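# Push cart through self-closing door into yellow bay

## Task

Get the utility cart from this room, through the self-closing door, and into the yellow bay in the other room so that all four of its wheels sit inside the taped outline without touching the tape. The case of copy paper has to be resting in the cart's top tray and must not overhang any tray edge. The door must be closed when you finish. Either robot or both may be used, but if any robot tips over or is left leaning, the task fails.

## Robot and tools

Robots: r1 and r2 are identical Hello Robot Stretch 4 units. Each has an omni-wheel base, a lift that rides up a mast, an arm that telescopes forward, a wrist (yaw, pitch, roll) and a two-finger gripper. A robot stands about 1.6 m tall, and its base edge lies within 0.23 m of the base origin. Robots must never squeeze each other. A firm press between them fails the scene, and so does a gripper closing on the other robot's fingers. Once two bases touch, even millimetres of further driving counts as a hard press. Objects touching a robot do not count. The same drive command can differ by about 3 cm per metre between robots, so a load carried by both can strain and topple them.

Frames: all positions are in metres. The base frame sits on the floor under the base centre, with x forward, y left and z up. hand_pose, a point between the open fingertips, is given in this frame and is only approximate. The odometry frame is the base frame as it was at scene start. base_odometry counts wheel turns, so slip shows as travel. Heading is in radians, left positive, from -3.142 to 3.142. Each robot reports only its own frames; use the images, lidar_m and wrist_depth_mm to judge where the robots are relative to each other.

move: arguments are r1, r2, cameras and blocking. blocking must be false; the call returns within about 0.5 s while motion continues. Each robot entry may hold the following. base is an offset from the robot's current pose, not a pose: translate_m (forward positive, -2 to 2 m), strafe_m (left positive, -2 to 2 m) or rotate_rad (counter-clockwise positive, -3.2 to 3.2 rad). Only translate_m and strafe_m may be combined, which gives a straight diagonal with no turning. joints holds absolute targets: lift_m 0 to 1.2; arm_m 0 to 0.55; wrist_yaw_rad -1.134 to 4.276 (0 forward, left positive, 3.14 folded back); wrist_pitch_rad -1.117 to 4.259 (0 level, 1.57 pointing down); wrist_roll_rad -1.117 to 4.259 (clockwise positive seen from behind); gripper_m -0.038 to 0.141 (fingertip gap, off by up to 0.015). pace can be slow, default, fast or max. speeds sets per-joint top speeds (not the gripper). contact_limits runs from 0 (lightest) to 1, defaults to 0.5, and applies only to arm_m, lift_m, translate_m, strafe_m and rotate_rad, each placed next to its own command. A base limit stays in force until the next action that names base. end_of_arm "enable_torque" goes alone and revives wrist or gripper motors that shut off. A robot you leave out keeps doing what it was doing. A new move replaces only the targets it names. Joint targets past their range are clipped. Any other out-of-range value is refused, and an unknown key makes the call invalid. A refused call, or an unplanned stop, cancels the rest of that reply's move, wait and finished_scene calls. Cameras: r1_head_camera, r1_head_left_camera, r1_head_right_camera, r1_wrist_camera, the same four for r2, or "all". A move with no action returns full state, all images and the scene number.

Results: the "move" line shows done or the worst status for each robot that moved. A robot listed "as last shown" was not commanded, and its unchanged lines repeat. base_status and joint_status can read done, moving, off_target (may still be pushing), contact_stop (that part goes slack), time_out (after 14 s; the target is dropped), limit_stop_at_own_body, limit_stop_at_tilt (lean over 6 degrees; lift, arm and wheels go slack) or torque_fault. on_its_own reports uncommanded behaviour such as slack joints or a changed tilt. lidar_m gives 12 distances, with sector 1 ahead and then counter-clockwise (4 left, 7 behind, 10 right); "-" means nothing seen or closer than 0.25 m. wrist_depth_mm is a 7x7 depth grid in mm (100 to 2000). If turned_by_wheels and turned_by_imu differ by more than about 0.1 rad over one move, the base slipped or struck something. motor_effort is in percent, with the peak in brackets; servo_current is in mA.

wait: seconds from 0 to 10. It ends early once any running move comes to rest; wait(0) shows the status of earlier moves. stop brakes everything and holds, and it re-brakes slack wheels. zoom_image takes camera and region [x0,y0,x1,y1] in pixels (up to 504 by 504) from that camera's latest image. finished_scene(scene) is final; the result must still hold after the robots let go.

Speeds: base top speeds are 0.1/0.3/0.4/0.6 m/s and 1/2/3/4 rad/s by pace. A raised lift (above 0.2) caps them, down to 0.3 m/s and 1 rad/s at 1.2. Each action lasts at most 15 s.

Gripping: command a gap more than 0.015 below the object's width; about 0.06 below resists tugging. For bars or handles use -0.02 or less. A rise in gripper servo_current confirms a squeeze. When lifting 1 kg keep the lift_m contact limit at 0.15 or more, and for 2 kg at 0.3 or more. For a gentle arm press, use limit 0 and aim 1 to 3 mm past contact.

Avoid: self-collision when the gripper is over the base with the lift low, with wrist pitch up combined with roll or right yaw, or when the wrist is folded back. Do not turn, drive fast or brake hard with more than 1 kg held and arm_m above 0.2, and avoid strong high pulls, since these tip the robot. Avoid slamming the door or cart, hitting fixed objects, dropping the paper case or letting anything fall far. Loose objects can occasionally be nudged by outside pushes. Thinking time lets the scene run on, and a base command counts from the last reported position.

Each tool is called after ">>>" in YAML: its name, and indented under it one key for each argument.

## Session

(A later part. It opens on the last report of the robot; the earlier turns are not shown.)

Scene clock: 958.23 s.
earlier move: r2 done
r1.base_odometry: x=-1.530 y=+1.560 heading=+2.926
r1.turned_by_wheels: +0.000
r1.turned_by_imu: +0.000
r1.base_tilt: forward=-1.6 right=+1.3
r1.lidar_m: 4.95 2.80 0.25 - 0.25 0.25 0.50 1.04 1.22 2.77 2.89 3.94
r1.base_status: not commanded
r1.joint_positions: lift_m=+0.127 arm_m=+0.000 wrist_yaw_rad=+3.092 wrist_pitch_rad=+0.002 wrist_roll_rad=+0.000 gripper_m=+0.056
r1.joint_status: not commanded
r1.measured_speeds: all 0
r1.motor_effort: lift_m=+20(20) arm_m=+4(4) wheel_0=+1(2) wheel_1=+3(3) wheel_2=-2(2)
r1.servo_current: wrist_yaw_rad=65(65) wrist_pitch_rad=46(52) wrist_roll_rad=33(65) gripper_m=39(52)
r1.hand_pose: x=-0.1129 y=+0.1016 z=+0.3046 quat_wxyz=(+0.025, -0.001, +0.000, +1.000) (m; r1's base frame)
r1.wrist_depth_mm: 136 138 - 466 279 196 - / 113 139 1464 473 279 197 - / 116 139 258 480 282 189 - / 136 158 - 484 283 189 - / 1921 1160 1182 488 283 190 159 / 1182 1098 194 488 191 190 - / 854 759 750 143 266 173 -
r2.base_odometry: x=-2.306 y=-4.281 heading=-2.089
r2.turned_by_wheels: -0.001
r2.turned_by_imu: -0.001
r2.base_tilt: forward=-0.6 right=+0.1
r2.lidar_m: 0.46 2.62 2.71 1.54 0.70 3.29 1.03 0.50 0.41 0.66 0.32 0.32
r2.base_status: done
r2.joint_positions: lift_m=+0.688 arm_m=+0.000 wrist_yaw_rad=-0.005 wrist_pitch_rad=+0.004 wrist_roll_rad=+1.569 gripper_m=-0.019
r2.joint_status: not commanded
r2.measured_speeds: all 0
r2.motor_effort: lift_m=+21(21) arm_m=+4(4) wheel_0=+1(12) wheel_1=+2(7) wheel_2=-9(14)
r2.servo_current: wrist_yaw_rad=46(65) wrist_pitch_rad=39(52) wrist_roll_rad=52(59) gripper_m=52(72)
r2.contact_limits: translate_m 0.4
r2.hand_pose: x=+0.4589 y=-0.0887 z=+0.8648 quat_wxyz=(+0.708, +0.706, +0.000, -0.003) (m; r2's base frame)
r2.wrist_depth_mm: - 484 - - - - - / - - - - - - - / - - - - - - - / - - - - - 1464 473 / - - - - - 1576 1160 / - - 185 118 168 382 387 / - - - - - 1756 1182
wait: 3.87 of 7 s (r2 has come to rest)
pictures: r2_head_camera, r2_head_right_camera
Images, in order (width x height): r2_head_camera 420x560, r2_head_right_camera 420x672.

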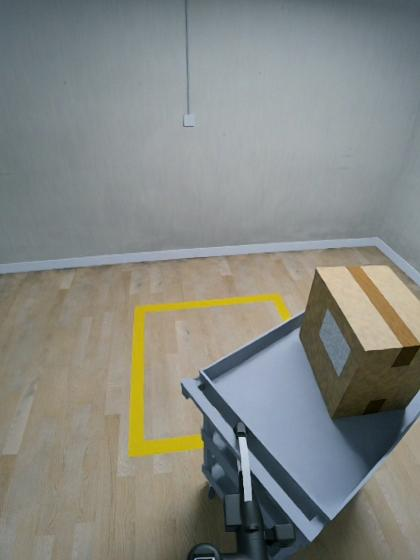

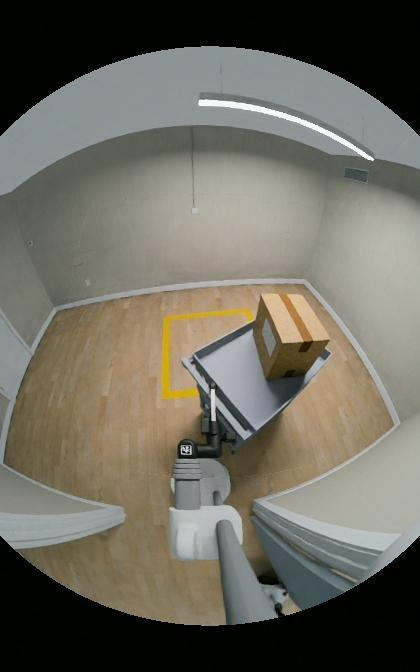

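>>> move:
  r2: {"base":{"translate_m":0.15,"strafe_m":-0.3},"pace":"slow","contact_limits":{"strafe_m":0.4}}
  blocking: false

>>> wait:
  seconds: 7
  cameras: ["r2_head_camera","r2_head_right_camera"]

Scene clock: 964.37 s.
move: r2 moving
r1: as last shown
r1.lidar_m: 4.97 2.80 0.25 - 0.25 0.25 0.52 1.06 1.23 2.76 2.88 3.95
r1.servo_current: wrist_yaw_rad=52(65) wrist_pitch_rad=39(52) wrist_roll_rad=33(59) gripper_m=39(46)
r1.wrist_depth_mm: 136 139 - 469 279 195 - / 112 139 1430 473 282 196 - / 116 140 259 480 281 189 - / 136 159 - 480 283 189 - / 1983 1182 1118 488 283 190 159 / 1205 1118 193 492 191 191 - / 854 750 759 143 266 172 -
r2.base_odometry: x=-2.318 y=-4.281 heading=-2.089
r2.turned_by_wheels: +0.000
r2.turned_by_imu: +0.000
r2.base_tilt: forward=-0.7 right=+0.1
r2.lidar_m: 0.45 2.63 2.71 1.57 0.71 3.32 1.00 0.49 0.40 0.69 0.35 0.32
r2.base_status: translate_m moving; strafe_m moving
r2.joint_positions: lift_m=+0.688 arm_m=+0.000 wrist_yaw_rad=-0.005 wrist_pitch_rad=+0.004 wrist_roll_rad=+1.569 gripper_m=-0.019
r2.joint_status: not commanded
r2.measured_speeds: translate_m=+0.022 strafe_m=-0.044 rotate_rad=+0.000 lift_m=+0.000 arm_m=+0.000 wrist_yaw_rad=+0.000 wrist_pitch_rad=+0.000 wrist_roll_rad=+0.000
r2.motor_effort: lift_m=+21(21) arm_m=+3(4) wheel_0=+8(10) wheel_1=-5(8) wheel_2=-8(11)
r2.servo_current: wrist_yaw_rad=46(59) wrist_pitch_rad=46(46) wrist_roll_rad=52(59) gripper_m=65(65)
r2.contact_limits: strafe_m 0.4
r2.hand_pose: x=+0.4589 y=-0.0887 z=+0.8648 quat_wxyz=(+0.708, +0.706, +0.000, -0.003) (m; r2's base frame)
r2.wrist_depth_mm: - - - - - - - / - - - - - - - / - - - - - - - / - - - - - - 473 / - - - - - 1576 1182 / - - 186 - 160 377 382 / - - - - - 1708 1182
pictures: none

Scene clock: 968.50 s.
earlier move: r2 done
r1.base_odometry: x=-1.530 y=+1.560 heading=+2.926
r1.turned_by_wheels: +0.000
r1.turned_by_imu: +0.000
r1.base_tilt: forward=-1.6 right=+1.2
r1.lidar_m: 4.97 2.83 0.25 - 0.25 0.25 0.51 1.25 1.20 2.76 2.89 3.92
r1.base_status: not commanded
r1.joint_positions: lift_m=+0.127 arm_m=+0.000 wrist_yaw_rad=+3.092 wrist_pitch_rad=+0.002 wrist_roll_rad=+0.000 gripper_m=+0.056
r1.joint_status: not commanded
r1.measured_speeds: all 0
r1.motor_effort: lift_m=+20(20) arm_m=+4(5) wheel_0=+1(2) wheel_1=+3(3) wheel_2=-2(2)
r1.servo_current: wrist_yaw_rad=59(72) wrist_pitch_rad=46(52) wrist_roll_rad=26(65) gripper_m=39(46)
r1.hand_pose: x=-0.1129 y=+0.1016 z=+0.3046 quat_wxyz=(+0.025, -0.001, +0.000, +1.000) (m; r1's base frame)
r1.wrist_depth_mm: 136 138 - 473 278 196 - / 112 139 - 473 281 196 - / 116 139 262 477 282 189 - / 136 159 - 484 283 190 - / 1921 - 1756 484 283 190 159 / 1229 1205 194 492 190 190 - / 842 750 750 143 266 173 -
r2.base_odometry: x=-2.641 y=-4.263 heading=-2.089
r2.turned_by_wheels: +0.000
r2.turned_by_imu: +0.002
r2.base_tilt: forward=-0.7 right=+0.1
r2.lidar_m: 0.45 2.52 3.01 2.24 1.03 3.71 0.35 0.32 0.47 1.06 1.96 0.32
r2.base_status: done
r2.joint_positions: lift_m=+0.688 arm_m=+0.000 wrist_yaw_rad=+0.004 wrist_pitch_rad=+0.004 wrist_roll_rad=+1.569 gripper_m=-0.019
r2.joint_status: not commanded
r2.measured_speeds: all 0
r2.motor_effort: lift_m=+21(21) arm_m=+4(4) wheel_0=+7(13) wheel_1=-5(8) wheel_2=-5(11)
r2.servo_current: wrist_yaw_rad=39(65) wrist_pitch_rad=39(52) wrist_roll_rad=46(59) gripper_m=59(72)
r2.contact_limits: strafe_m 0.4
r2.hand_pose: x=+0.4596 y=-0.0864 z=+0.8648 quat_wxyz=(+0.708, +0.706, +0.003, +0.000) (m; r2's base frame)
r2.wrist_depth_mm: - 370 364 - - - - / - 512 466 - 145 - - / - - - - 164 - - / - - - 103 188 549 - / - - - 121 221 1576 484 / - - 187 146 177 1661 1182 / - - - - 357 364 1060
wait: 4.13 of 7 s (r2 has come to rest)
pictures: r2_head_camera, r2_head_right_camera
Images, in order (width x height): r2_head_camera 420x560, r2_head_right_camera 420x672.

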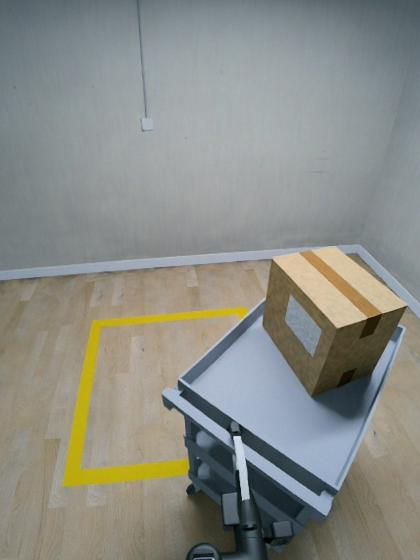

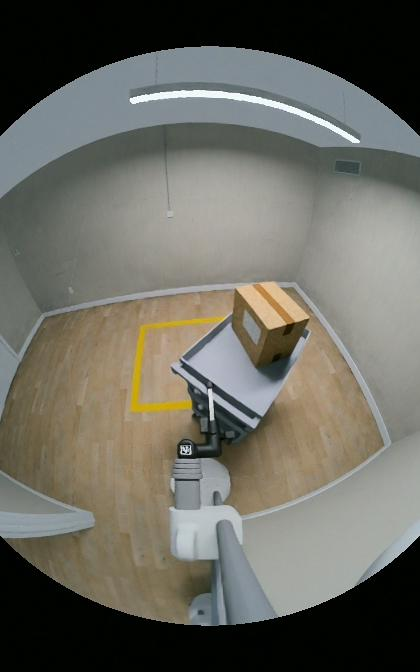

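>>> move:
  r2: {"base":{"translate_m":0.15,"strafe_m":-0.4},"pace":"slow","contact_limits":{"strafe_m":0.4}}
  blocking: false

>>> wait:
  seconds: 7
  cameras: ["r2_head_camera","r2_head_right_camera"]

Scene clock: 976.03 s.
move: r2 moving
r1: as last shown
r1.base_tilt: forward=-1.6 right=+1.3
r1.lidar_m: 4.95 2.79 0.25 - 0.25 0.25 0.50 1.25 1.24 2.78 2.89 3.91
r1.motor_effort: lift_m=+20(20) arm_m=+4(4) wheel_0=+2(2) wheel_1=+3(3) wheel_2=-2(2)
r1.servo_current: wrist_yaw_rad=52(65) wrist_pitch_rad=46(46) wrist_roll_rad=39(59) gripper_m=46(46)
r1.wrist_depth_mm: 136 138 - 466 278 195 - / 113 138 - 480 281 196 - / 116 139 263 480 281 188 - / 136 159 - 484 285 190 - / 1921 - 1661 492 285 190 159 / 1160 1205 194 492 191 190 - / 842 750 768 143 265 173 -
r2.base_odometry: x=-2.653 y=-4.261 heading=-2.089
r2.turned_by_wheels: +0.000
r2.turned_by_imu: +0.001
r2.base_tilt: forward=-0.6 right=+0.0
r2.lidar_m: 0.44 2.48 3.03 2.31 1.03 3.70 0.34 0.34 0.45 1.01 1.93 0.32
r2.base_status: translate_m moving; strafe_m moving
r2.joint_positions: lift_m=+0.688 arm_m=+0.000 wrist_yaw_rad=+0.004 wrist_pitch_rad=+0.004 wrist_roll_rad=+1.569 gripper_m=-0.019
r2.joint_status: not commanded
r2.measured_speeds: translate_m=+0.017 strafe_m=-0.045 rotate_rad=+0.001 lift_m=+0.000 arm_m=+0.000 wrist_yaw_rad=+0.000 wrist_pitch_rad=+0.000 wrist_roll_rad=+0.000
r2.motor_effort: lift_m=+21(21) arm_m=+4(4) wheel_0=+12(13) wheel_1=-7(8) wheel_2=-7(8)
r2.servo_current: wrist_yaw_rad=52(52) wrist_pitch_rad=46(52) wrist_roll_rad=39(52) gripper_m=65(65)
r2.contact_limits: strafe_m 0.4
r2.hand_pose: x=+0.4596 y=-0.0864 z=+0.8648 quat_wxyz=(+0.708, +0.706, +0.003, +0.000) (m; r2's base frame)
r2.wrist_depth_mm: - 368 359 - 130 - - / - 484 459 - 145 - - / - - - - 164 - - / - - - 103 187 554 - / - - - 121 219 1618 488 / - - 186 146 176 1756 1205 / - - - - - 364 1078
pictures: none

Scene clock: 981.07 s.
earlier move: r2 done
r1.base_odometry: x=-1.530 y=+1.560 heading=+2.926
r1.turned_by_wheels: +0.000
r1.turned_by_imu: +0.000
r1.base_tilt: forward=-1.6 right=+1.3
r1.lidar_m: 4.94 2.78 0.25 - 0.25 0.25 0.51 1.24 1.23 2.77 2.88 3.97
r1.base_status: not commanded
r1.joint_positions: lift_m=+0.127 arm_m=+0.000 wrist_yaw_rad=+3.092 wrist_pitch_rad=+0.002 wrist_roll_rad=+0.000 gripper_m=+0.056
r1.joint_status: not commanded
r1.measured_speeds: all 0
r1.motor_effort: lift_m=+20(20) arm_m=+4(5) wheel_0=+2(2) wheel_1=+3(3) wheel_2=-2(2)
r1.servo_current: wrist_yaw_rad=39(72) wrist_pitch_rad=46(52) wrist_roll_rad=65(72) gripper_m=39(52)
r1.hand_pose: x=-0.1129 y=+0.1016 z=+0.3046 quat_wxyz=(+0.025, -0.001, +0.000, +1.000) (m; r1's base frame)
r1.wrist_depth_mm: 136 139 - 469 279 196 - / 112 139 - 473 281 197 - / 116 139 263 477 282 189 - / 137 158 - 484 285 190 - / 1983 - - 488 285 190 159 / 1182 1205 194 492 191 190 - / 854 750 741 143 267 173 -
r2.base_odometry: x=-3.062 y=-4.195 heading=-2.089
r2.turned_by_wheels: +0.000
r2.turned_by_imu: +0.002
r2.base_tilt: forward=-0.7 right=+0.0
r2.lidar_m: 0.42 0.48 3.04 2.92 1.46 0.49 0.45 0.47 0.61 1.34 1.53 0.39
r2.base_status: done
r2.joint_positions: lift_m=+0.688 arm_m=+0.000 wrist_yaw_rad=+0.004 wrist_pitch_rad=+0.004 wrist_roll_rad=+1.569 gripper_m=-0.019
r2.joint_status: not commanded
r2.measured_speeds: all 0
r2.motor_effort: lift_m=+21(21) arm_m=+4(4) wheel_0=+6(13) wheel_1=-4(8) wheel_2=-5(8)
r2.servo_current: wrist_yaw_rad=46(65) wrist_pitch_rad=46(52) wrist_roll_rad=46(65) gripper_m=65(65)
r2.contact_limits: strafe_m 0.4
r2.hand_pose: x=+0.4596 y=-0.0864 z=+0.8648 quat_wxyz=(+0.708, +0.706, +0.003, +0.000) (m; r2's base frame)
r2.wrist_depth_mm: - - 492 129 182 - - / - 433 418 134 192 - - / - 488 459 143 205 - - / - - 544 151 215 - - / - - - 159 227 - - / - - 187 169 175 1618 500 / - - - - - - 1182
wait: 5.03 of 7 s (r2 has come to rest)
pictures: r2_head_camera, r2_head_right_camera
Images, in order (width x height): r2_head_camera 420x560, r2_head_right_camera 420x672.

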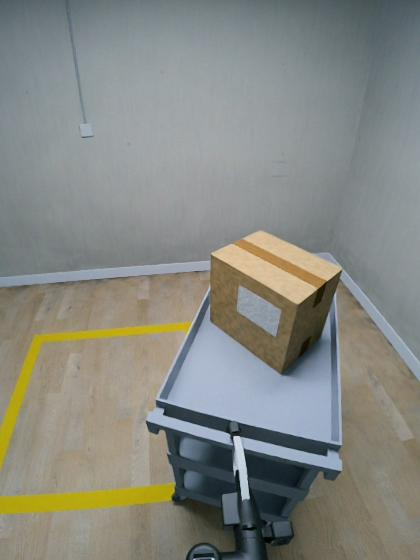

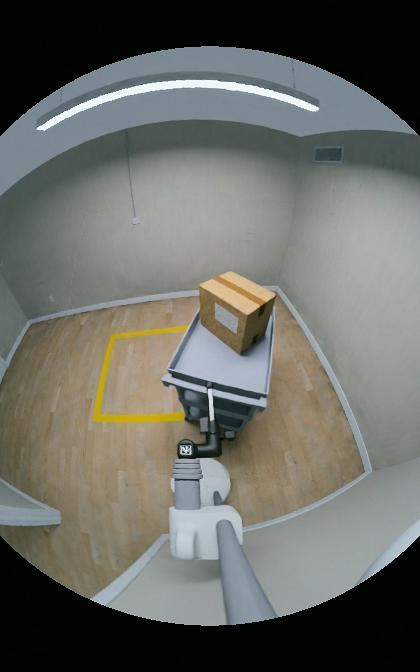

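>>> move:
  r2: {"base":{"translate_m":0.0,"strafe_m":-0.4},"pace":"slow","contact_limits":{"strafe_m":0.4}}
  blocking: false

>>> wait:
  seconds: 7

>>> move:
  r2: {"base":{"rotate_rad":0.5},"pace":"slow"}
  blocking: false

>>> wait:
  seconds: 3
  cameras: ["r2_head_camera","r2_head_right_camera"]

Scene clock: 993.67 s.
move: r2 moving
r1: as last shown
r1.lidar_m: 4.97 2.79 0.25 - 0.25 0.25 0.48 1.22 1.21 2.78 2.90 3.97
r1.motor_effort: lift_m=+20(20) arm_m=+4(4) wheel_0=+1(2) wheel_1=+3(3) wheel_2=-2(2)
r1.servo_current: wrist_yaw_rad=52(65) wrist_pitch_rad=46(46) wrist_roll_rad=59(59) gripper_m=39(46)
r1.wrist_depth_mm: 136 138 - 473 278 196 - / 112 139 - 473 282 196 - / 116 139 262 480 281 188 - / 136 159 - 484 285 190 - / 1921 - - 484 283 190 159 / 1205 1229 194 496 191 190 - / 831 759 759 143 266 173 -
r2.base_odometry: x=-3.075 y=-4.188 heading=-2.089
r2.turned_by_wheels: +0.000
r2.turned_by_imu: +0.001
r2.base_tilt: forward=-0.7 right=+0.1
r2.lidar_m: 0.41 0.52 3.05 2.96 1.46 0.50 0.43 0.45 0.59 1.33 1.52 0.41
r2.base_status: translate_m moving; strafe_m moving
r2.joint_positions: lift_m=+0.688 arm_m=+0.000 wrist_yaw_rad=+0.004 wrist_pitch_rad=+0.004 wrist_roll_rad=+1.569 gripper_m=-0.019
r2.joint_status: not commanded
r2.measured_speeds: translate_m=+0.001 strafe_m=-0.056 rotate_rad=-0.004 lift_m=+0.000 arm_m=+0.000 wrist_yaw_rad=+0.000 wrist_pitch_rad=+0.000 wrist_roll_rad=+0.000
r2.motor_effort: lift_m=+21(21) arm_m=+4(4) wheel_0=+14(14) wheel_1=-7(8) wheel_2=-1(3)
r2.servo_current: wrist_yaw_rad=39(59) wrist_pitch_rad=46(46) wrist_roll_rad=46(59) gripper_m=65(65)
r2.contact_limits: strafe_m 0.4
r2.hand_pose: x=+0.4596 y=-0.0864 z=+0.8648 quat_wxyz=(+0.708, +0.706, +0.003, +0.000) (m; r2's base frame)
r2.wrist_depth_mm: - - 500 131 185 - - / - 442 421 136 193 - - / - 484 459 144 205 - - / - - 544 152 217 - - / - - - 161 228 - - / - - 188 169 177 1576 504 / - - - - - - 1160
pictures: none

Scene clock: 998.30 s.
earlier move: r2 done
r1.base_odometry: x=-1.530 y=+1.560 heading=+2.926
r1.turned_by_wheels: +0.000
r1.turned_by_imu: +0.000
r1.base_tilt: forward=-1.6 right=+1.3
r1.lidar_m: 4.96 2.80 0.25 - 0.25 0.25 0.52 1.25 1.22 2.79 2.88 3.94
r1.base_status: not commanded
r1.joint_positions: lift_m=+0.127 arm_m=+0.000 wrist_yaw_rad=+3.092 wrist_pitch_rad=+0.002 wrist_roll_rad=+0.000 gripper_m=+0.056
r1.joint_status: not commanded
r1.measured_speeds: all 0
r1.motor_effort: lift_m=+20(20) arm_m=+4(4) wheel_0=+1(2) wheel_1=+3(3) wheel_2=-2(2)
r1.servo_current: wrist_yaw_rad=33(72) wrist_pitch_rad=46(52) wrist_roll_rad=52(72) gripper_m=46(52)
r1.hand_pose: x=-0.1129 y=+0.1016 z=+0.3046 quat_wxyz=(+0.025, -0.001, +0.000, +1.000) (m; r1's base frame)
r1.wrist_depth_mm: 136 138 - 469 278 195 - / 112 138 - 473 281 197 - / 116 139 262 480 282 189 - / 136 159 - 477 283 190 - / 1983 - - 484 283 190 159 / 1160 1182 194 492 191 190 - / 842 759 759 143 267 173 -
r2.base_odometry: x=-3.409 y=-3.997 heading=-2.089
r2.turned_by_wheels: +0.000
r2.turned_by_imu: +0.002
r2.base_tilt: forward=-0.6 right=+0.1
r2.lidar_m: 0.36 0.39 3.10 2.68 0.69 0.43 0.39 0.43 0.55 1.10 1.12 0.44
r2.base_status: done
r2.joint_positions: lift_m=+0.688 arm_m=+0.000 wrist_yaw_rad=+0.004 wrist_pitch_rad=+0.004 wrist_roll_rad=+1.569 gripper_m=-0.019
r2.joint_status: not commanded
r2.measured_speeds: all 0
r2.motor_effort: lift_m=+21(21) arm_m=+4(4) wheel_0=+5(14) wheel_1=-4(9) wheel_2=+0(3)
r2.servo_current: wrist_yaw_rad=46(65) wrist_pitch_rad=39(59) wrist_roll_rad=52(59) gripper_m=59(72)
r2.contact_limits: strafe_m 0.4
r2.hand_pose: x=+0.4596 y=-0.0864 z=+0.8648 quat_wxyz=(+0.708, +0.706, +0.003, +0.000) (m; r2's base frame)
r2.wrist_depth_mm: - - - 200 266 1576 1138 / - - - 196 257 1661 525 / - - - 189 252 831 - / - - 504 184 246 831 - / - - 484 180 238 - - / - - 186 176 179 - - / - - - - 227 - -
wait: 4.63 of 7 s (r2 has come to rest)
pictures: none

Scene clock: 998.80 s.
move: r2 moving
r1: as last shown
r1.lidar_m: 4.96 2.80 0.25 - 0.25 0.25 0.51 1.23 1.23 2.76 2.88 3.92
r1.motor_effort: lift_m=+20(20) arm_m=+4(4) wheel_0=+2(2) wheel_1=+3(3) wheel_2=-2(2)
r1.servo_current: wrist_yaw_rad=52(59) wrist_pitch_rad=46(46) wrist_roll_rad=39(59) gripper_m=39(46)
r1.wrist_depth_mm: 136 138 - 469 279 196 - / 112 139 - 473 281 197 - / 116 140 263 477 282 189 - / 136 158 - 480 285 190 - / 1921 - - 492 283 190 159 / 1182 1182 194 492 191 190 - / 854 759 750 143 265 173 -
r2.base_odometry: x=-3.409 y=-3.997 heading=-1.965
r2.turned_by_wheels: +0.124
r2.turned_by_imu: +0.120
r2.base_tilt: forward=-0.7 right=+0.1
r2.lidar_m: 0.39 0.43 3.50 1.83 0.61 0.43 0.40 0.44 0.61 1.09 1.16 0.44
r2.base_status: rotate_rad moving
r2.joint_positions: lift_m=+0.688 arm_m=+0.000 wrist_yaw_rad=-0.007 wrist_pitch_rad=+0.004 wrist_roll_rad=+1.569 gripper_m=-0.019
r2.joint_status: not commanded
r2.measured_speeds: translate_m=+0.001 strafe_m=+0.000 rotate_rad=+0.487 lift_m=+0.000 arm_m=+0.000 wrist_yaw_rad=+0.000 wrist_pitch_rad=+0.000 wrist_roll_rad=+0.000
r2.motor_effort: lift_m=+21(21) arm_m=+3(4) wheel_0=-10(11) wheel_1=-7(9) wheel_2=-14(16)
r2.servo_current: wrist_yaw_rad=59(65) wrist_pitch_rad=46(46) wrist_roll_rad=39(59) gripper_m=59(65)
r2.hand_pose: x=+0.4587 y=-0.0894 z=+0.8648 quat_wxyz=(+0.708, +0.706, -0.001, -0.004) (m; r2's base frame)
r2.wrist_depth_mm: - - - 182 243 1661 1205 / - - - 180 242 1708 - / - - 597 179 240 842 - / - - 477 178 237 842 - / - - 508 176 235 - - / - - 187 174 180 - - / - - 603 - 232 - -
pictures: none

Scene clock: 1000.00 s.
earlier move: r2 done
r1.base_odometry: x=-1.530 y=+1.560 heading=+2.926
r1.turned_by_wheels: +0.000
r1.turned_by_imu: +0.000
r1.base_tilt: forward=-1.6 right=+1.3
r1.lidar_m: 4.94 2.81 0.25 - 0.25 0.25 0.52 1.24 1.22 2.76 2.87 3.95
r1.base_status: not commanded
r1.joint_positions: lift_m=+0.127 arm_m=+0.000 wrist_yaw_rad=+3.092 wrist_pitch_rad=+0.002 wrist_roll_rad=+0.000 gripper_m=+0.056
r1.joint_status: not commanded
r1.measured_speeds: all 0
r1.motor_effort: lift_m=+20(20) arm_m=+4(4) wheel_0=+1(2) wheel_1=+3(3) wheel_2=-2(2)
r1.servo_current: wrist_yaw_rad=59(59) wrist_pitch_rad=46(52) wrist_roll_rad=46(59) gripper_m=39(46)
r1.hand_pose: x=-0.1129 y=+0.1016 z=+0.3046 quat_wxyz=(+0.025, -0.001, +0.000, +1.000) (m; r1's base frame)
r1.wrist_depth_mm: 136 138 - 469 278 196 - / 112 139 - 473 282 197 - / 116 139 262 477 281 189 - / 136 159 - 480 283 190 - / 1921 - - 484 285 190 159 / 1182 1160 195 488 191 190 - / 854 750 750 143 267 173 -
r2.base_odometry: x=-3.409 y=-3.997 heading=-1.590
r2.turned_by_wheels: +0.374
r2.turned_by_imu: +0.364
r2.base_tilt: forward=-0.6 right=+0.1
r2.lidar_m: 0.45 3.05 3.25 0.72 0.43 0.41 0.40 0.50 1.09 1.08 0.39 0.36
r2.base_status: done
r2.joint_positions: lift_m=+0.688 arm_m=+0.000 wrist_yaw_rad=-0.004 wrist_pitch_rad=+0.004 wrist_roll_rad=+1.569 gripper_m=-0.019
r2.joint_status: not commanded
r2.measured_speeds: all 0
r2.motor_effort: lift_m=+21(21) arm_m=-4(4) wheel_0=-6(12) wheel_1=-6(9) wheel_2=-6(16)
r2.servo_current: wrist_yaw_rad=52(65) wrist_pitch_rad=46(52) wrist_roll_rad=52(59) gripper_m=65(72)
r2.hand_pose: x=+0.4590 y=-0.0885 z=+0.8648 quat_wxyz=(+0.708, +0.706, +0.000, -0.003) (m; r2's base frame)
r2.wrist_depth_mm: - 375 375 104 158 - - / - 433 415 112 172 - - / - - 517 119 187 - - / - - - 132 204 - - / - - - 150 226 1618 508 / - - 185 168 180 1661 473 / - - - - 282 - 1205
wait: 1.20 of 3 s (r2 has come to rest)
pictures: r2_head_camera, r2_head_right_camera
Images, in order (width x height): r2_head_camera 420x560, r2_head_right_camera 420x672.

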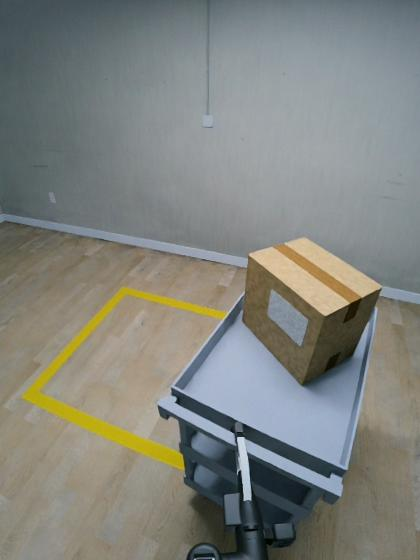

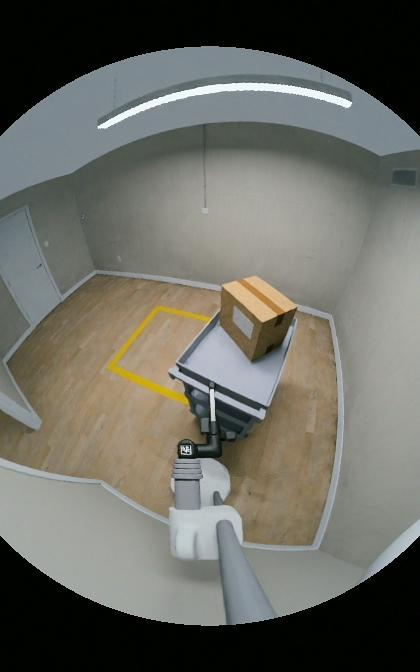

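>>> move:
  r2: {"base":{"translate_m":0.0,"strafe_m":-0.4},"pace":"slow","contact_limits":{"strafe_m":0.4}}
  blocking: false

>>> wait:
  seconds: 7

>>> move:
  r2: {"base":{"rotate_rad":0.4},"pace":"slow"}
  blocking: false

>>> wait:
  seconds: 3
  cameras: ["r2_head_camera","r2_head_left_camera"]

Scene clock: 1005.87 s.
move: r2 moving
r1: as last shown
r1.lidar_m: 4.96 2.79 0.25 - 0.25 0.25 0.53 1.26 1.22 2.77 2.88 3.98
r1.servo_current: wrist_yaw_rad=39(65) wrist_pitch_rad=46(52) wrist_roll_rad=65(65) gripper_m=39(46)
r1.wrist_depth_mm: 137 138 - 469 278 196 - / 112 138 - 473 281 196 - / 116 139 262 473 281 189 - / 136 158 - 484 282 189 - / 1921 - - 488 285 191 159 / 1182 1182 194 492 191 190 - / 854 759 750 143 267 173 -
r2.base_odometry: x=-3.424 y=-3.997 heading=-1.590
r2.turned_by_wheels: +0.000
r2.turned_by_imu: +0.001
r2.base_tilt: forward=-0.7 right=+0.0
r2.lidar_m: 0.44 3.05 3.27 0.71 0.46 0.42 0.43 0.56 1.05 1.08 1.38 0.36
r2.base_status: translate_m moving; strafe_m moving
r2.joint_positions: lift_m=+0.688 arm_m=+0.000 wrist_yaw_rad=-0.001 wrist_pitch_rad=+0.004 wrist_roll_rad=+1.569 gripper_m=-0.019
r2.joint_status: not commanded
r2.measured_speeds: translate_m=+0.000 strafe_m=-0.055 rotate_rad=+0.001 lift_m=+0.000 arm_m=+0.000 wrist_yaw_rad=+0.021 wrist_pitch_rad=+0.000 wrist_roll_rad=+0.000
r2.motor_effort: lift_m=+21(21) arm_m=-4(4) wheel_0=+9(11) wheel_1=-7(10) wheel_2=-1(5)
r2.servo_current: wrist_yaw_rad=39(59) wrist_pitch_rad=46(52) wrist_roll_rad=46(59) gripper_m=59(65)
r2.contact_limits: strafe_m 0.4
r2.hand_pose: x=+0.4592 y=-0.0876 z=+0.8648 quat_wxyz=(+0.708, +0.706, +0.001, -0.002) (m; r2's base frame)
r2.wrist_depth_mm: - 368 373 101 154 - - / - 430 415 107 168 - - / - - 517 115 183 - - / - - - 129 202 - - / - - - 146 225 1618 512 / - - 186 165 179 1576 473 / - - - - 282 - 1182
pictures: none

Scene clock: 1010.50 s.
earlier move: r2 done
r1.base_odometry: x=-1.530 y=+1.560 heading=+2.926
r1.turned_by_wheels: +0.000
r1.turned_by_imu: +0.000
r1.base_tilt: forward=-1.6 right=+1.3
r1.lidar_m: 4.95 2.79 0.25 - 0.25 0.25 0.51 1.23 1.21 2.78 2.86 3.94
r1.base_status: not commanded
r1.joint_positions: lift_m=+0.127 arm_m=+0.000 wrist_yaw_rad=+3.092 wrist_pitch_rad=+0.002 wrist_roll_rad=+0.000 gripper_m=+0.056
r1.joint_status: not commanded
r1.measured_speeds: all 0
r1.motor_effort: lift_m=+20(20) arm_m=+4(4) wheel_0=+1(2) wheel_1=+3(3) wheel_2=-2(2)
r1.servo_current: wrist_yaw_rad=20(78) wrist_pitch_rad=39(52) wrist_roll_rad=52(78) gripper_m=46(52)
r1.hand_pose: x=-0.1129 y=+0.1016 z=+0.3046 quat_wxyz=(+0.025, -0.001, +0.000, +1.000) (m; r1's base frame)
r1.wrist_depth_mm: 136 139 - 469 277 195 - / 112 139 - 473 279 196 - / 116 139 263 477 281 188 - / 136 158 - 480 283 189 - / 1921 - - 488 285 190 159 / 1182 1182 194 488 191 190 - / 842 759 750 143 266 173 -
r2.base_odometry: x=-3.809 y=-3.989 heading=-1.590
r2.turned_by_wheels: +0.000
r2.turned_by_imu: +0.001
r2.base_tilt: forward=-0.7 right=+0.1
r2.lidar_m: 0.43 0.48 4.00 0.96 0.62 0.56 0.58 0.73 0.73 0.72 0.95 0.40
r2.base_status: done
r2.joint_positions: lift_m=+0.688 arm_m=+0.000 wrist_yaw_rad=+0.002 wrist_pitch_rad=+0.004 wrist_roll_rad=+1.569 gripper_m=-0.019
r2.joint_status: not commanded
r2.measured_speeds: all 0
r2.motor_effort: lift_m=+21(21) arm_m=-4(4) wheel_0=+4(17) wheel_1=-3(10) wheel_2=+0(5)
r2.servo_current: wrist_yaw_rad=26(59) wrist_pitch_rad=46(52) wrist_roll_rad=39(59) gripper_m=59(72)
r2.contact_limits: strafe_m 0.4
r2.hand_pose: x=+0.4595 y=-0.0867 z=+0.8648 quat_wxyz=(+0.708, +0.706, +0.002, -0.001) (m; r2's base frame)
r2.wrist_depth_mm: - - 564 141 196 - - / - 473 469 147 204 768 - / - 459 445 151 211 - - / - - 517 159 220 - - / - - 609 166 229 - - / - - 185 171 180 1708 517 / - - - - - - 469
wait: 4.63 of 7 s (r2 has come to rest)
pictures: none

Scene clock: 1011.00 s.
move: r2 moving
r1: as last shown
r1.lidar_m: 4.94 2.80 0.25 - 0.25 0.25 0.51 1.23 1.23 2.78 2.88 3.94
r1.motor_effort: lift_m=+20(20) arm_m=+4(4) wheel_0=+2(2) wheel_1=+3(3) wheel_2=-2(2)
r1.servo_current: wrist_yaw_rad=33(65) wrist_pitch_rad=39(52) wrist_roll_rad=39(65) gripper_m=39(46)
r1.wrist_depth_mm: 136 138 - 469 277 195 - / 112 139 - 473 281 197 - / 116 139 263 477 281 189 - / 136 159 - 480 285 190 - / 1983 - - 488 285 190 158 / 1205 1229 193 488 191 190 - / 854 750 741 143 268 173 -
r2.base_odometry: x=-3.809 y=-3.989 heading=-1.466
r2.turned_by_wheels: +0.124
r2.turned_by_imu: +0.120
r2.base_tilt: forward=-0.7 right=+0.1
r2.lidar_m: 0.43 3.15 2.25 0.82 0.60 0.55 0.58 0.77 0.71 0.76 1.04 0.40
r2.base_status: rotate_rad moving
r2.joint_positions: lift_m=+0.688 arm_m=+0.000 wrist_yaw_rad=-0.006 wrist_pitch_rad=+0.004 wrist_roll_rad=+1.569 gripper_m=-0.019
r2.joint_status: not commanded
r2.measured_speeds: translate_m=+0.000 strafe_m=+0.000 rotate_rad=+0.493 lift_m=+0.000 arm_m=+0.000 wrist_yaw_rad=+0.000 wrist_pitch_rad=+0.000 wrist_roll_rad=+0.000
r2.motor_effort: lift_m=+21(21) arm_m=-4(4) wheel_0=-11(13) wheel_1=-7(9) wheel_2=-12(12)
r2.servo_current: wrist_yaw_rad=65(65) wrist_pitch_rad=46(46) wrist_roll_rad=39(59) gripper_m=59(65)
r2.hand_pose: x=+0.4588 y=-0.0892 z=+0.8648 quat_wxyz=(+0.708, +0.706, -0.001, -0.004) (m; r2's base frame)
r2.wrist_depth_mm: - 466 484 129 182 - - / - 415 421 135 193 - - / - 496 466 144 206 - - / - - 554 152 218 - - / - - - 163 229 1921 - / - - 187 171 179 1499 492 / - - - - 259 - 1205
pictures: none

Scene clock: 1012.07 s.
earlier move: r2 done
r1.base_odometry: x=-1.530 y=+1.560 heading=+2.926
r1.turned_by_wheels: +0.000
r1.turned_by_imu: +0.000
r1.base_tilt: forward=-1.6 right=+1.3
r1.lidar_m: 4.96 2.79 0.25 - 0.25 0.25 0.48 1.27 1.23 2.79 2.90 3.96
r1.base_status: not commanded
r1.joint_positions: lift_m=+0.127 arm_m=+0.000 wrist_yaw_rad=+3.092 wrist_pitch_rad=+0.002 wrist_roll_rad=+0.000 gripper_m=+0.056
r1.joint_status: not commanded
r1.measured_speeds: all 0
r1.motor_effort: lift_m=+20(20) arm_m=+4(4) wheel_0=+2(2) wheel_1=+3(3) wheel_2=-2(2)
r1.servo_current: wrist_yaw_rad=52(65) wrist_pitch_rad=39(52) wrist_roll_rad=46(65) gripper_m=39(46)
r1.hand_pose: x=-0.1129 y=+0.1016 z=+0.3046 quat_wxyz=(+0.025, -0.001, +0.000, +1.000) (m; r1's base frame)
r1.wrist_depth_mm: 136 138 - 473 277 196 - / 112 139 - 469 281 197 - / 116 139 264 480 283 189 - / 136 158 - 484 283 190 - / 1921 - - 484 286 190 159 / 1205 1205 194 492 191 190 - / 842 759 759 143 267 172 -
r2.base_odometry: x=-3.809 y=-3.989 heading=-1.192
r2.turned_by_wheels: +0.274
r2.turned_by_imu: +0.266
r2.base_tilt: forward=-0.7 right=+0.0
r2.lidar_m: 0.46 4.01 1.15 0.67 0.56 0.57 0.66 0.72 0.74 0.88 0.34 0.31
r2.base_status: done
r2.joint_positions: lift_m=+0.688 arm_m=+0.000 wrist_yaw_rad=-0.006 wrist_pitch_rad=+0.004 wrist_roll_rad=+1.569 gripper_m=-0.019
r2.joint_status: not commanded
r2.measured_speeds: all 0
r2.motor_effort: lift_m=+21(21) arm_m=-4(4) wheel_0=-7(13) wheel_1=-4(11) wheel_2=-7(13)
r2.servo_current: wrist_yaw_rad=52(65) wrist_pitch_rad=39(52) wrist_roll_rad=46(59) gripper_m=65(72)
r2.hand_pose: x=+0.4588 y=-0.0892 z=+0.8648 quat_wxyz=(+0.708, +0.706, -0.001, -0.004) (m; r2's base frame)
r2.wrist_depth_mm: - 373 370 - - - - / - - 484 - - - - / - - - - 168 - - / - - - 101 195 1499 517 / - - - 120 225 1618 473 / - - 186 154 179 1618 436 / - - - - - 1708 1118
wait: 1.07 of 3 s (r2 has come to rest)
pictures: r2_head_camera, r2_head_left_camera
Images, in order (width x height): r2_head_camera 420x560, r2_head_left_camera 420x672.

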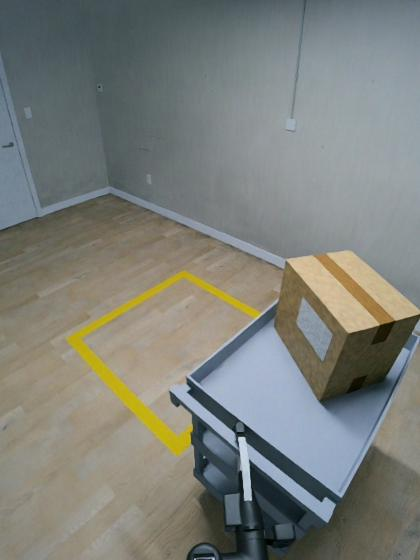

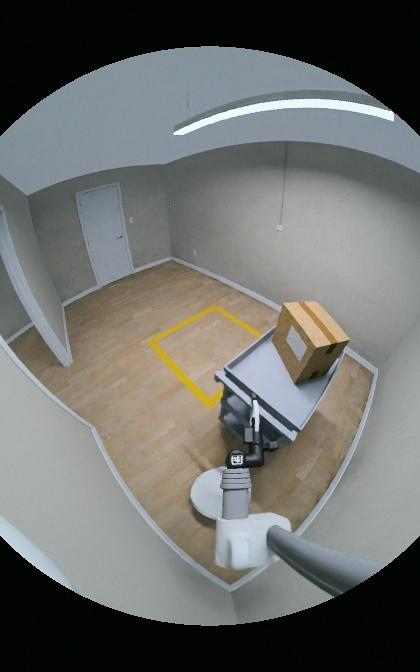

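>>> move:
  r2: {"base":{"translate_m":-0.1,"strafe_m":-0.4},"pace":"slow","contact_limits":{"strafe_m":0.4}}
  blocking: false

>>> wait:
  seconds: 7

>>> move:
  r2: {"base":{"rotate_rad":0.3},"pace":"slow"}
  blocking: false

>>> wait:
  seconds: 3
  cameras: ["r2_head_camera","r2_head_left_camera"]

Scene clock: 1018.60 s.
move: r2 moving
r1: as last shown
r1.lidar_m: 4.96 2.81 0.25 - 0.25 0.26 0.54 1.27 1.25 2.79 2.91 3.96
r1.motor_effort: lift_m=+20(20) arm_m=+4(4) wheel_0=+1(2) wheel_1=+3(3) wheel_2=-2(2)
r1.servo_current: wrist_yaw_rad=52(65) wrist_pitch_rad=39(46) wrist_roll_rad=26(72) gripper_m=46(46)
r1.wrist_depth_mm: 136 138 - 469 278 196 - / 113 138 - 473 281 197 - / 116 139 263 480 281 189 - / 136 159 - 484 283 190 - / 1921 - - 484 283 190 159 / 1160 1182 193 496 191 190 - / 854 741 750 143 266 173 -
r2.base_odometry: x=-3.822 y=-3.991 heading=-1.191
r2.turned_by_wheels: +0.001
r2.turned_by_imu: +0.001
r2.base_tilt: forward=-0.7 right=+0.1
r2.lidar_m: 0.44 4.02 1.18 0.68 0.56 0.56 0.68 0.72 0.72 0.86 0.45 0.32
r2.base_status: translate_m moving; strafe_m moving
r2.joint_positions: lift_m=+0.688 arm_m=+0.000 wrist_yaw_rad=-0.003 wrist_pitch_rad=+0.004 wrist_roll_rad=+1.569 gripper_m=-0.019
r2.joint_status: not commanded
r2.measured_speeds: translate_m=-0.013 strafe_m=-0.049 rotate_rad=+0.001 lift_m=+0.000 arm_m=+0.000 wrist_yaw_rad=+0.005 wrist_pitch_rad=+0.000 wrist_roll_rad=+0.000
r2.motor_effort: lift_m=+21(21) arm_m=-4(4) wheel_0=+7(9) wheel_1=-9(11) wheel_2=+5(6)
r2.servo_current: wrist_yaw_rad=39(59) wrist_pitch_rad=46(46) wrist_roll_rad=39(52) gripper_m=59(65)
r2.contact_limits: strafe_m 0.4
r2.hand_pose: x=+0.4590 y=-0.0883 z=+0.8648 quat_wxyz=(+0.708, +0.706, +0.000, -0.002) (m; r2's base frame)
r2.wrist_depth_mm: - 370 373 - - - - / - - 484 - - - - / - - - - 165 - - / - - - - 187 1366 512 / - - - 121 222 1576 473 / - - 185 145 179 1576 430 / - - - - - - 1118
pictures: none

Scene clock: 1023.47 s.
earlier move: r2 done
r1.base_odometry: x=-1.530 y=+1.560 heading=+2.926
r1.turned_by_wheels: +0.000
r1.turned_by_imu: +0.000
r1.base_tilt: forward=-1.6 right=+1.3
r1.lidar_m: 4.96 2.77 0.25 - 0.25 0.25 0.51 1.28 1.22 2.77 2.88 3.96
r1.base_status: not commanded
r1.joint_positions: lift_m=+0.127 arm_m=+0.000 wrist_yaw_rad=+3.092 wrist_pitch_rad=+0.002 wrist_roll_rad=+0.000 gripper_m=+0.056
r1.joint_status: not commanded
r1.measured_speeds: all 0
r1.motor_effort: lift_m=+20(20) arm_m=+4(4) wheel_0=+2(2) wheel_1=+3(3) wheel_2=-2(2)
r1.servo_current: wrist_yaw_rad=39(72) wrist_pitch_rad=39(52) wrist_roll_rad=52(72) gripper_m=46(52)
r1.hand_pose: x=-0.1129 y=+0.1016 z=+0.3046 quat_wxyz=(+0.025, -0.001, +0.000, +1.000) (m; r1's base frame)
r1.wrist_depth_mm: 136 138 - 469 279 195 - / 112 139 - 473 279 197 - / 116 139 263 480 281 189 - / 137 158 - 484 283 189 - / 1983 - - 488 283 190 159 / 1182 1205 193 492 191 190 - / 854 750 759 143 266 172 -
r2.base_odometry: x=-4.217 y=-4.045 heading=-1.191
r2.turned_by_wheels: +0.000
r2.turned_by_imu: +0.001
r2.base_tilt: forward=-0.7 right=+0.0
r2.lidar_m: 0.41 0.50 1.59 0.91 0.79 0.78 0.44 0.38 0.37 0.46 0.80 0.41
r2.base_status: done
r2.joint_positions: lift_m=+0.688 arm_m=+0.000 wrist_yaw_rad=+0.003 wrist_pitch_rad=+0.004 wrist_roll_rad=+1.569 gripper_m=-0.019
r2.joint_status: not commanded
r2.measured_speeds: all 0
r2.motor_effort: lift_m=+21(21) arm_m=-4(4) wheel_0=+7(15) wheel_1=-5(11) wheel_2=+8(9)
r2.servo_current: wrist_yaw_rad=46(65) wrist_pitch_rad=39(52) wrist_roll_rad=46(59) gripper_m=59(65)
r2.contact_limits: strafe_m 0.4
r2.hand_pose: x=+0.4595 y=-0.0867 z=+0.8648 quat_wxyz=(+0.708, +0.706, +0.002, -0.001) (m; r2's base frame)
r2.wrist_depth_mm: - - 525 135 191 - - / - 449 445 142 200 - - / - 459 452 149 208 - - / - - 530 156 219 - - / - - 640 164 229 - - / - - 186 171 178 1618 500 / - - - - - - 1182
wait: 4.87 of 7 s (r2 has come to rest)
pictures: none

Scene clock: 1023.97 s.
move: r2 moving
r1: as last shown
r1.base_tilt: forward=-1.6 right=+1.2
r1.lidar_m: 4.96 2.81 0.25 - 0.25 0.26 0.51 1.27 1.22 2.79 2.86 3.91
r1.servo_current: wrist_yaw_rad=46(65) wrist_pitch_rad=39(46) wrist_roll_rad=46(65) gripper_m=39(46)
r1.wrist_depth_mm: 136 138 - 466 277 195 - / 113 139 - 473 279 196 - / 116 140 262 480 281 189 - / 136 158 - 480 283 189 - / 1983 - - 484 285 190 159 / 1182 1229 194 492 191 190 - / 842 759 759 143 267 173 -
r2.base_odometry: x=-4.218 y=-4.045 heading=-1.068
r2.turned_by_wheels: +0.123
r2.turned_by_imu: +0.120
r2.base_tilt: forward=-0.7 right=+0.0
r2.lidar_m: 0.43 4.33 1.32 0.86 0.77 0.67 0.43 0.37 0.40 0.48 0.45 0.38
r2.base_status: rotate_rad moving
r2.joint_positions: lift_m=+0.688 arm_m=+0.000 wrist_yaw_rad=-0.006 wrist_pitch_rad=+0.004 wrist_roll_rad=+1.569 gripper_m=-0.019
r2.joint_status: not commanded
r2.measured_speeds: translate_m=+0.001 strafe_m=-0.002 rotate_rad=+0.492 lift_m=+0.000 arm_m=+0.000 wrist_yaw_rad=+0.000 wrist_pitch_rad=+0.000 wrist_roll_rad=+0.000
r2.motor_effort: lift_m=+21(21) arm_m=-4(4) wheel_0=-14(14) wheel_1=-10(10) wheel_2=-10(12)
r2.servo_current: wrist_yaw_rad=46(52) wrist_pitch_rad=46(52) wrist_roll_rad=39(52) gripper_m=52(72)
r2.hand_pose: x=+0.4588 y=-0.0891 z=+0.8648 quat_wxyz=(+0.708, +0.706, -0.001, -0.003) (m; r2's base frame)
r2.wrist_depth_mm: - 430 442 121 175 - - / - 407 404 128 187 - - / - - 480 138 198 - - / - - 585 147 216 - - / - - - 157 229 1808 - / - - 186 170 179 1576 492 / - - - - - - 1182
pictures: none

Scene clock: 1024.83 s.
earlier move: r2 done
r1.base_odometry: x=-1.530 y=+1.560 heading=+2.926
r1.turned_by_wheels: +0.000
r1.turned_by_imu: +0.000
r1.base_tilt: forward=-1.6 right=+1.2
r1.lidar_m: 4.96 2.81 0.25 - 0.25 0.25 0.52 1.28 1.22 2.77 2.90 3.94
r1.base_status: not commanded
r1.joint_positions: lift_m=+0.127 arm_m=+0.000 wrist_yaw_rad=+3.092 wrist_pitch_rad=+0.002 wrist_roll_rad=+0.000 gripper_m=+0.056
r1.joint_status: not commanded
r1.measured_speeds: all 0
r1.motor_effort: lift_m=+20(20) arm_m=+4(4) wheel_0=+1(2) wheel_1=+3(3) wheel_2=-2(2)
r1.servo_current: wrist_yaw_rad=59(65) wrist_pitch_rad=39(46) wrist_roll_rad=39(65) gripper_m=39(52)
r1.hand_pose: x=-0.1129 y=+0.1016 z=+0.3046 quat_wxyz=(+0.025, -0.001, +0.000, +1.000) (m; r1's base frame)
r1.wrist_depth_mm: 136 138 - 469 278 196 - / 113 139 - 473 282 197 - / 116 139 262 477 282 189 - / 136 159 - 480 283 190 - / 1983 - - 484 283 190 159 / 1205 1205 193 496 191 190 - / 842 750 759 143 268 173 -
r2.base_odometry: x=-4.218 y=-4.045 heading=-0.893
r2.turned_by_wheels: +0.175
r2.turned_by_imu: +0.170
r2.base_tilt: forward=-0.7 right=+0.1
r2.lidar_m: 0.46 2.65 1.09 0.82 0.77 0.52 0.40 0.37 0.38 0.57 0.36 0.32
r2.base_status: done
r2.joint_positions: lift_m=+0.688 arm_m=+0.000 wrist_yaw_rad=-0.006 wrist_pitch_rad=+0.004 wrist_roll_rad=+1.569 gripper_m=-0.019
r2.joint_status: not commanded
r2.measured_speeds: all 0
r2.motor_effort: lift_m=+21(21) arm_m=-4(4) wheel_0=-7(14) wheel_1=-5(10) wheel_2=-6(12)
r2.servo_current: wrist_yaw_rad=52(59) wrist_pitch_rad=46(52) wrist_roll_rad=46(65) gripper_m=59(72)
r2.hand_pose: x=+0.4588 y=-0.0891 z=+0.8648 quat_wxyz=(+0.708, +0.706, -0.001, -0.003) (m; r2's base frame)
r2.wrist_depth_mm: - 368 362 - 140 - - / - 466 452 - - - - / - - 591 - 173 - - / - - - 115 201 1499 - / - - - 132 225 1618 484 / - - 186 157 179 1618 1205 / - - - - 349 - 355
wait: 0.87 of 3 s (r2 has come to rest)
pictures: r2_head_camera, r2_head_left_camera
Images, in order (width x height): r2_head_camera 420x560, r2_head_left_camera 420x672.

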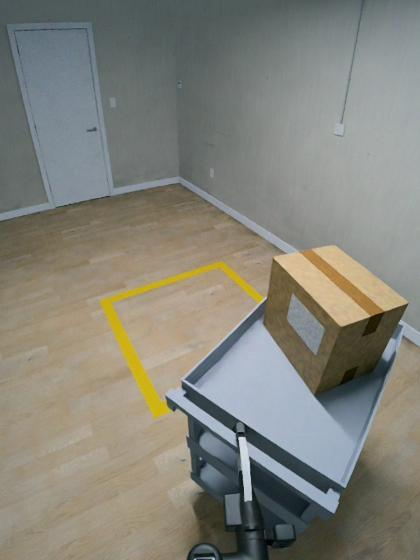

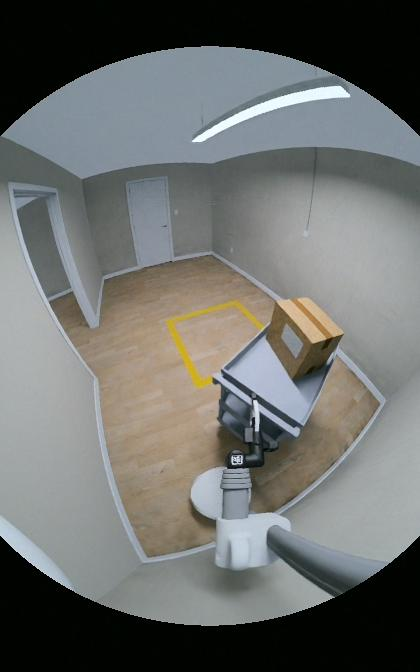

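>>> move:
  r2: {"base":{"translate_m":0.05,"strafe_m":-0.27},"pace":"slow","contact_limits":{"strafe_m":0.4}}
  blocking: false

>>> wait:
  seconds: 7

>>> move:
  r2: {"base":{"rotate_rad":0.4},"pace":"slow"}
  blocking: false

>>> wait:
  seconds: 3
  cameras: ["r2_head_camera","r2_head_left_camera"]

Scene clock: 1036.43 s.
move: r2 moving
r1: as last shown
r1.base_tilt: forward=-1.6 right=+1.3
r1.lidar_m: 4.96 2.80 0.25 - 0.25 0.25 0.48 1.25 1.23 2.77 2.91 3.90
r1.servo_current: wrist_yaw_rad=52(65) wrist_pitch_rad=39(46) wrist_roll_rad=46(59) gripper_m=46(46)
r1.wrist_depth_mm: 136 138 - 473 277 195 - / 112 139 - 473 278 196 - / 116 139 262 480 282 189 - / 137 159 - 484 283 189 - / 1863 - - 488 283 190 158 / 1205 1205 193 492 191 189 - / 831 750 750 143 266 173 -
r2.base_odometry: x=-4.226 y=-4.054 heading=-0.893
r2.turned_by_wheels: +0.000
r2.turned_by_imu: +0.000
r2.base_tilt: forward=-0.7 right=+0.0
r2.lidar_m: 0.44 2.68 1.09 0.81 0.78 0.53 0.39 0.36 0.39 0.59 1.80 0.34
r2.base_status: translate_m moving; strafe_m moving
r2.joint_positions: lift_m=+0.688 arm_m=+0.000 wrist_yaw_rad=-0.004 wrist_pitch_rad=+0.004 wrist_roll_rad=+1.569 gripper_m=-0.019
r2.joint_status: not commanded
r2.measured_speeds: translate_m=+0.009 strafe_m=-0.050 rotate_rad=+0.003 lift_m=+0.000 arm_m=+0.000 wrist_yaw_rad=+0.035 wrist_pitch_rad=+0.000 wrist_roll_rad=+0.000
r2.motor_effort: lift_m=+21(21) arm_m=-4(4) wheel_0=+7(10) wheel_1=-7(9) wheel_2=-7(10)
r2.servo_current: wrist_yaw_rad=46(59) wrist_pitch_rad=46(46) wrist_roll_rad=59(59) gripper_m=65(65)
r2.contact_limits: strafe_m 0.4
r2.hand_pose: x=+0.4590 y=-0.0885 z=+0.8648 quat_wxyz=(+0.708, +0.706, +0.000, -0.003) (m; r2's base frame)
r2.wrist_depth_mm: - 357 359 - 137 - - / - 466 452 - 152 - - / - - 597 - 175 - - / - - - 110 194 1499 - / - - - 129 224 1618 480 / - - 185 159 178 1661 1182 / - - - - 349 364 357
pictures: none

Scene clock: 1039.90 s.
earlier move: r2 done
r1.base_odometry: x=-1.530 y=+1.560 heading=+2.926
r1.turned_by_wheels: +0.000
r1.turned_by_imu: +0.000
r1.base_tilt: forward=-1.6 right=+1.3
r1.lidar_m: 4.95 2.79 0.25 - 0.25 0.25 0.54 1.27 1.22 2.76 2.92 3.95
r1.base_status: not commanded
r1.joint_positions: lift_m=+0.127 arm_m=+0.000 wrist_yaw_rad=+3.092 wrist_pitch_rad=+0.002 wrist_roll_rad=+0.000 gripper_m=+0.056
r1.joint_status: not commanded
r1.measured_speeds: all 0
r1.motor_effort: lift_m=+20(20) arm_m=+4(4) wheel_0=+2(2) wheel_1=+3(3) wheel_2=-2(2)
r1.servo_current: wrist_yaw_rad=39(78) wrist_pitch_rad=39(46) wrist_roll_rad=52(65) gripper_m=39(46)
r1.hand_pose: x=-0.1129 y=+0.1016 z=+0.3046 quat_wxyz=(+0.025, -0.001, +0.000, +1.000) (m; r1's base frame)
r1.wrist_depth_mm: 136 138 - 469 278 196 - / 112 139 - 466 281 196 - / 116 139 262 477 282 188 - / 136 159 - 480 283 190 - / 1983 - - 488 283 190 160 / 1205 1205 193 492 190 190 - / 866 759 759 143 266 173 -
r2.base_odometry: x=-4.396 y=-4.253 heading=-0.893
r2.turned_by_wheels: +0.000
r2.turned_by_imu: +0.001
r2.base_tilt: forward=-0.7 right=+0.1
r2.lidar_m: 0.46 3.55 1.43 1.08 1.04 0.40 0.29 0.27 0.32 0.45 1.46 0.34
r2.base_status: done
r2.joint_positions: lift_m=+0.688 arm_m=+0.000 wrist_yaw_rad=+0.003 wrist_pitch_rad=+0.004 wrist_roll_rad=+1.569 gripper_m=-0.019
r2.joint_status: not commanded
r2.measured_speeds: all 0
r2.motor_effort: lift_m=+21(21) arm_m=-4(4) wheel_0=+5(15) wheel_1=-4(9) wheel_2=-7(10)
r2.servo_current: wrist_yaw_rad=52(65) wrist_pitch_rad=39(59) wrist_roll_rad=39(65) gripper_m=59(65)
r2.contact_limits: strafe_m 0.4
r2.hand_pose: x=+0.4596 y=-0.0866 z=+0.8648 quat_wxyz=(+0.708, +0.706, +0.002, +0.000) (m; r2's base frame)
r2.wrist_depth_mm: - 355 359 - 148 - - / - 424 427 102 162 - - / - - 544 109 178 - - / - - - 125 199 - - / - - - 142 224 1576 512 / - - 185 163 178 1618 459 / - - - - 345 - 357
wait: 3.47 of 7 s (r2 has come to rest)
pictures: none

Scene clock: 1040.40 s.
move: r2 moving
r1: as last shown
r1.lidar_m: 4.95 2.79 0.25 - 0.25 0.25 0.50 1.25 1.23 2.76 2.87 3.94
r1.servo_current: wrist_yaw_rad=59(72) wrist_pitch_rad=39(52) wrist_roll_rad=46(59) gripper_m=39(46)
r1.wrist_depth_mm: 136 138 - 469 278 195 - / 112 139 - 473 279 197 - / 116 139 264 477 282 188 - / 136 158 - 484 282 189 - / 1921 - - 488 285 190 159 / 1205 1205 195 492 190 190 - / 842 759 750 143 266 172 -
r2.base_odometry: x=-4.397 y=-4.253 heading=-0.769
r2.turned_by_wheels: +0.124
r2.turned_by_imu: +0.120
r2.base_tilt: forward=-0.6 right=+0.0
r2.lidar_m: 0.44 2.80 1.30 1.06 0.77 0.36 0.30 0.31 0.33 0.55 0.34 0.32
r2.base_status: rotate_rad moving
r2.joint_positions: lift_m=+0.688 arm_m=+0.000 wrist_yaw_rad=-0.009 wrist_pitch_rad=+0.004 wrist_roll_rad=+1.569 gripper_m=-0.019
r2.joint_status: not commanded
r2.measured_speeds: translate_m=+0.000 strafe_m=+0.000 rotate_rad=+0.491 lift_m=+0.000 arm_m=+0.000 wrist_yaw_rad=+0.000 wrist_pitch_rad=+0.000 wrist_roll_rad=+0.000
r2.motor_effort: lift_m=+21(21) arm_m=-4(4) wheel_0=-14(14) wheel_1=-10(10) wheel_2=-12(14)
r2.servo_current: wrist_yaw_rad=59(65) wrist_pitch_rad=46(46) wrist_roll_rad=46(59) gripper_m=52(65)
r2.hand_pose: x=+0.4585 y=-0.0901 z=+0.8648 quat_wxyz=(+0.708, +0.706, -0.002, -0.005) (m; r2's base frame)
r2.wrist_depth_mm: - 377 368 - 137 - - / - 508 459 - 153 - - / - - 615 - 176 - - / - - - 110 196 1464 - / - - - 131 226 1618 488 / - - 185 156 179 1618 1182 / - - - - 355 362 1078
pictures: none

Scene clock: 1041.70 s.
earlier move: r2 done
r1.base_odometry: x=-1.530 y=+1.560 heading=+2.926
r1.turned_by_wheels: +0.000
r1.turned_by_imu: +0.000
r1.base_tilt: forward=-1.6 right=+1.2
r1.lidar_m: 4.97 2.82 0.25 - 0.25 0.25 0.51 1.26 1.23 2.77 2.88 3.94
r1.base_status: not commanded
r1.joint_positions: lift_m=+0.127 arm_m=+0.000 wrist_yaw_rad=+3.092 wrist_pitch_rad=+0.002 wrist_roll_rad=+0.000 gripper_m=+0.056
r1.joint_status: not commanded
r1.measured_speeds: all 0
r1.motor_effort: lift_m=+20(20) arm_m=+4(4) wheel_0=+2(3) wheel_1=+3(3) wheel_2=-2(2)
r1.servo_current: wrist_yaw_rad=46(72) wrist_pitch_rad=33(52) wrist_roll_rad=46(59) gripper_m=46(52)
r1.hand_pose: x=-0.1129 y=+0.1016 z=+0.3046 quat_wxyz=(+0.025, -0.001, +0.000, +1.000) (m; r1's base frame)
r1.wrist_depth_mm: 136 138 - 466 277 195 - / 112 139 - 469 281 197 - / 116 139 260 480 282 189 - / 136 158 - 484 283 190 - / 1921 - - 484 283 190 159 / 1182 1182 195 488 191 190 - / 842 741 750 143 267 173 -
r2.base_odometry: x=-4.396 y=-4.252 heading=-0.495
r2.turned_by_wheels: +0.274
r2.turned_by_imu: +0.267
r2.base_tilt: forward=-0.7 right=+0.1
r2.lidar_m: 0.48 1.65 1.13 1.05 0.50 0.33 0.28 0.31 0.41 0.92 0.30 0.31
r2.base_status: done
r2.joint_positions: lift_m=+0.688 arm_m=+0.000 wrist_yaw_rad=-0.009 wrist_pitch_rad=+0.004 wrist_roll_rad=+1.569 gripper_m=-0.019
r2.joint_status: not commanded
r2.measured_speeds: all 0
r2.motor_effort: lift_m=+21(21) arm_m=+4(5) wheel_0=-4(16) wheel_1=-7(10) wheel_2=-6(14)
r2.servo_current: wrist_yaw_rad=59(85) wrist_pitch_rad=39(46) wrist_roll_rad=52(59) gripper_m=65(65)
r2.hand_pose: x=+0.4585 y=-0.0900 z=+0.8648 quat_wxyz=(+0.708, +0.706, -0.002, -0.005) (m; r2's base frame)
r2.wrist_depth_mm: - - - - - - - / - - - - - - - / - - - - - - - / - - - - - - 455 / - - - - - - 445 / - - - - 160 379 1138 / - - - - - 1661 1182
wait: 1.30 of 3 s (r2 has come to rest)
pictures: r2_head_camera, r2_head_left_camera
Images, in order (width x height): r2_head_camera 420x560, r2_head_left_camera 420x672.

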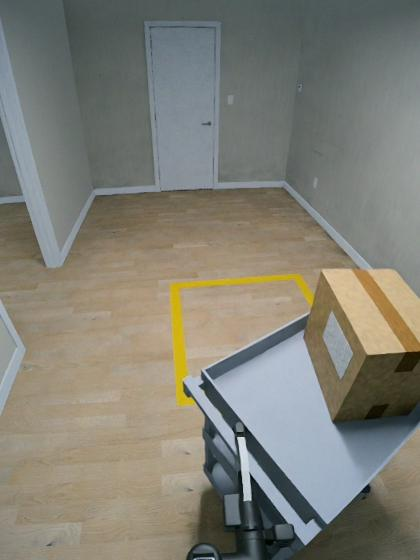

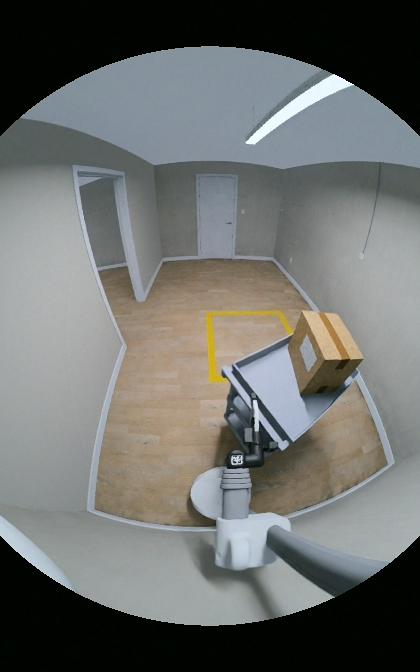

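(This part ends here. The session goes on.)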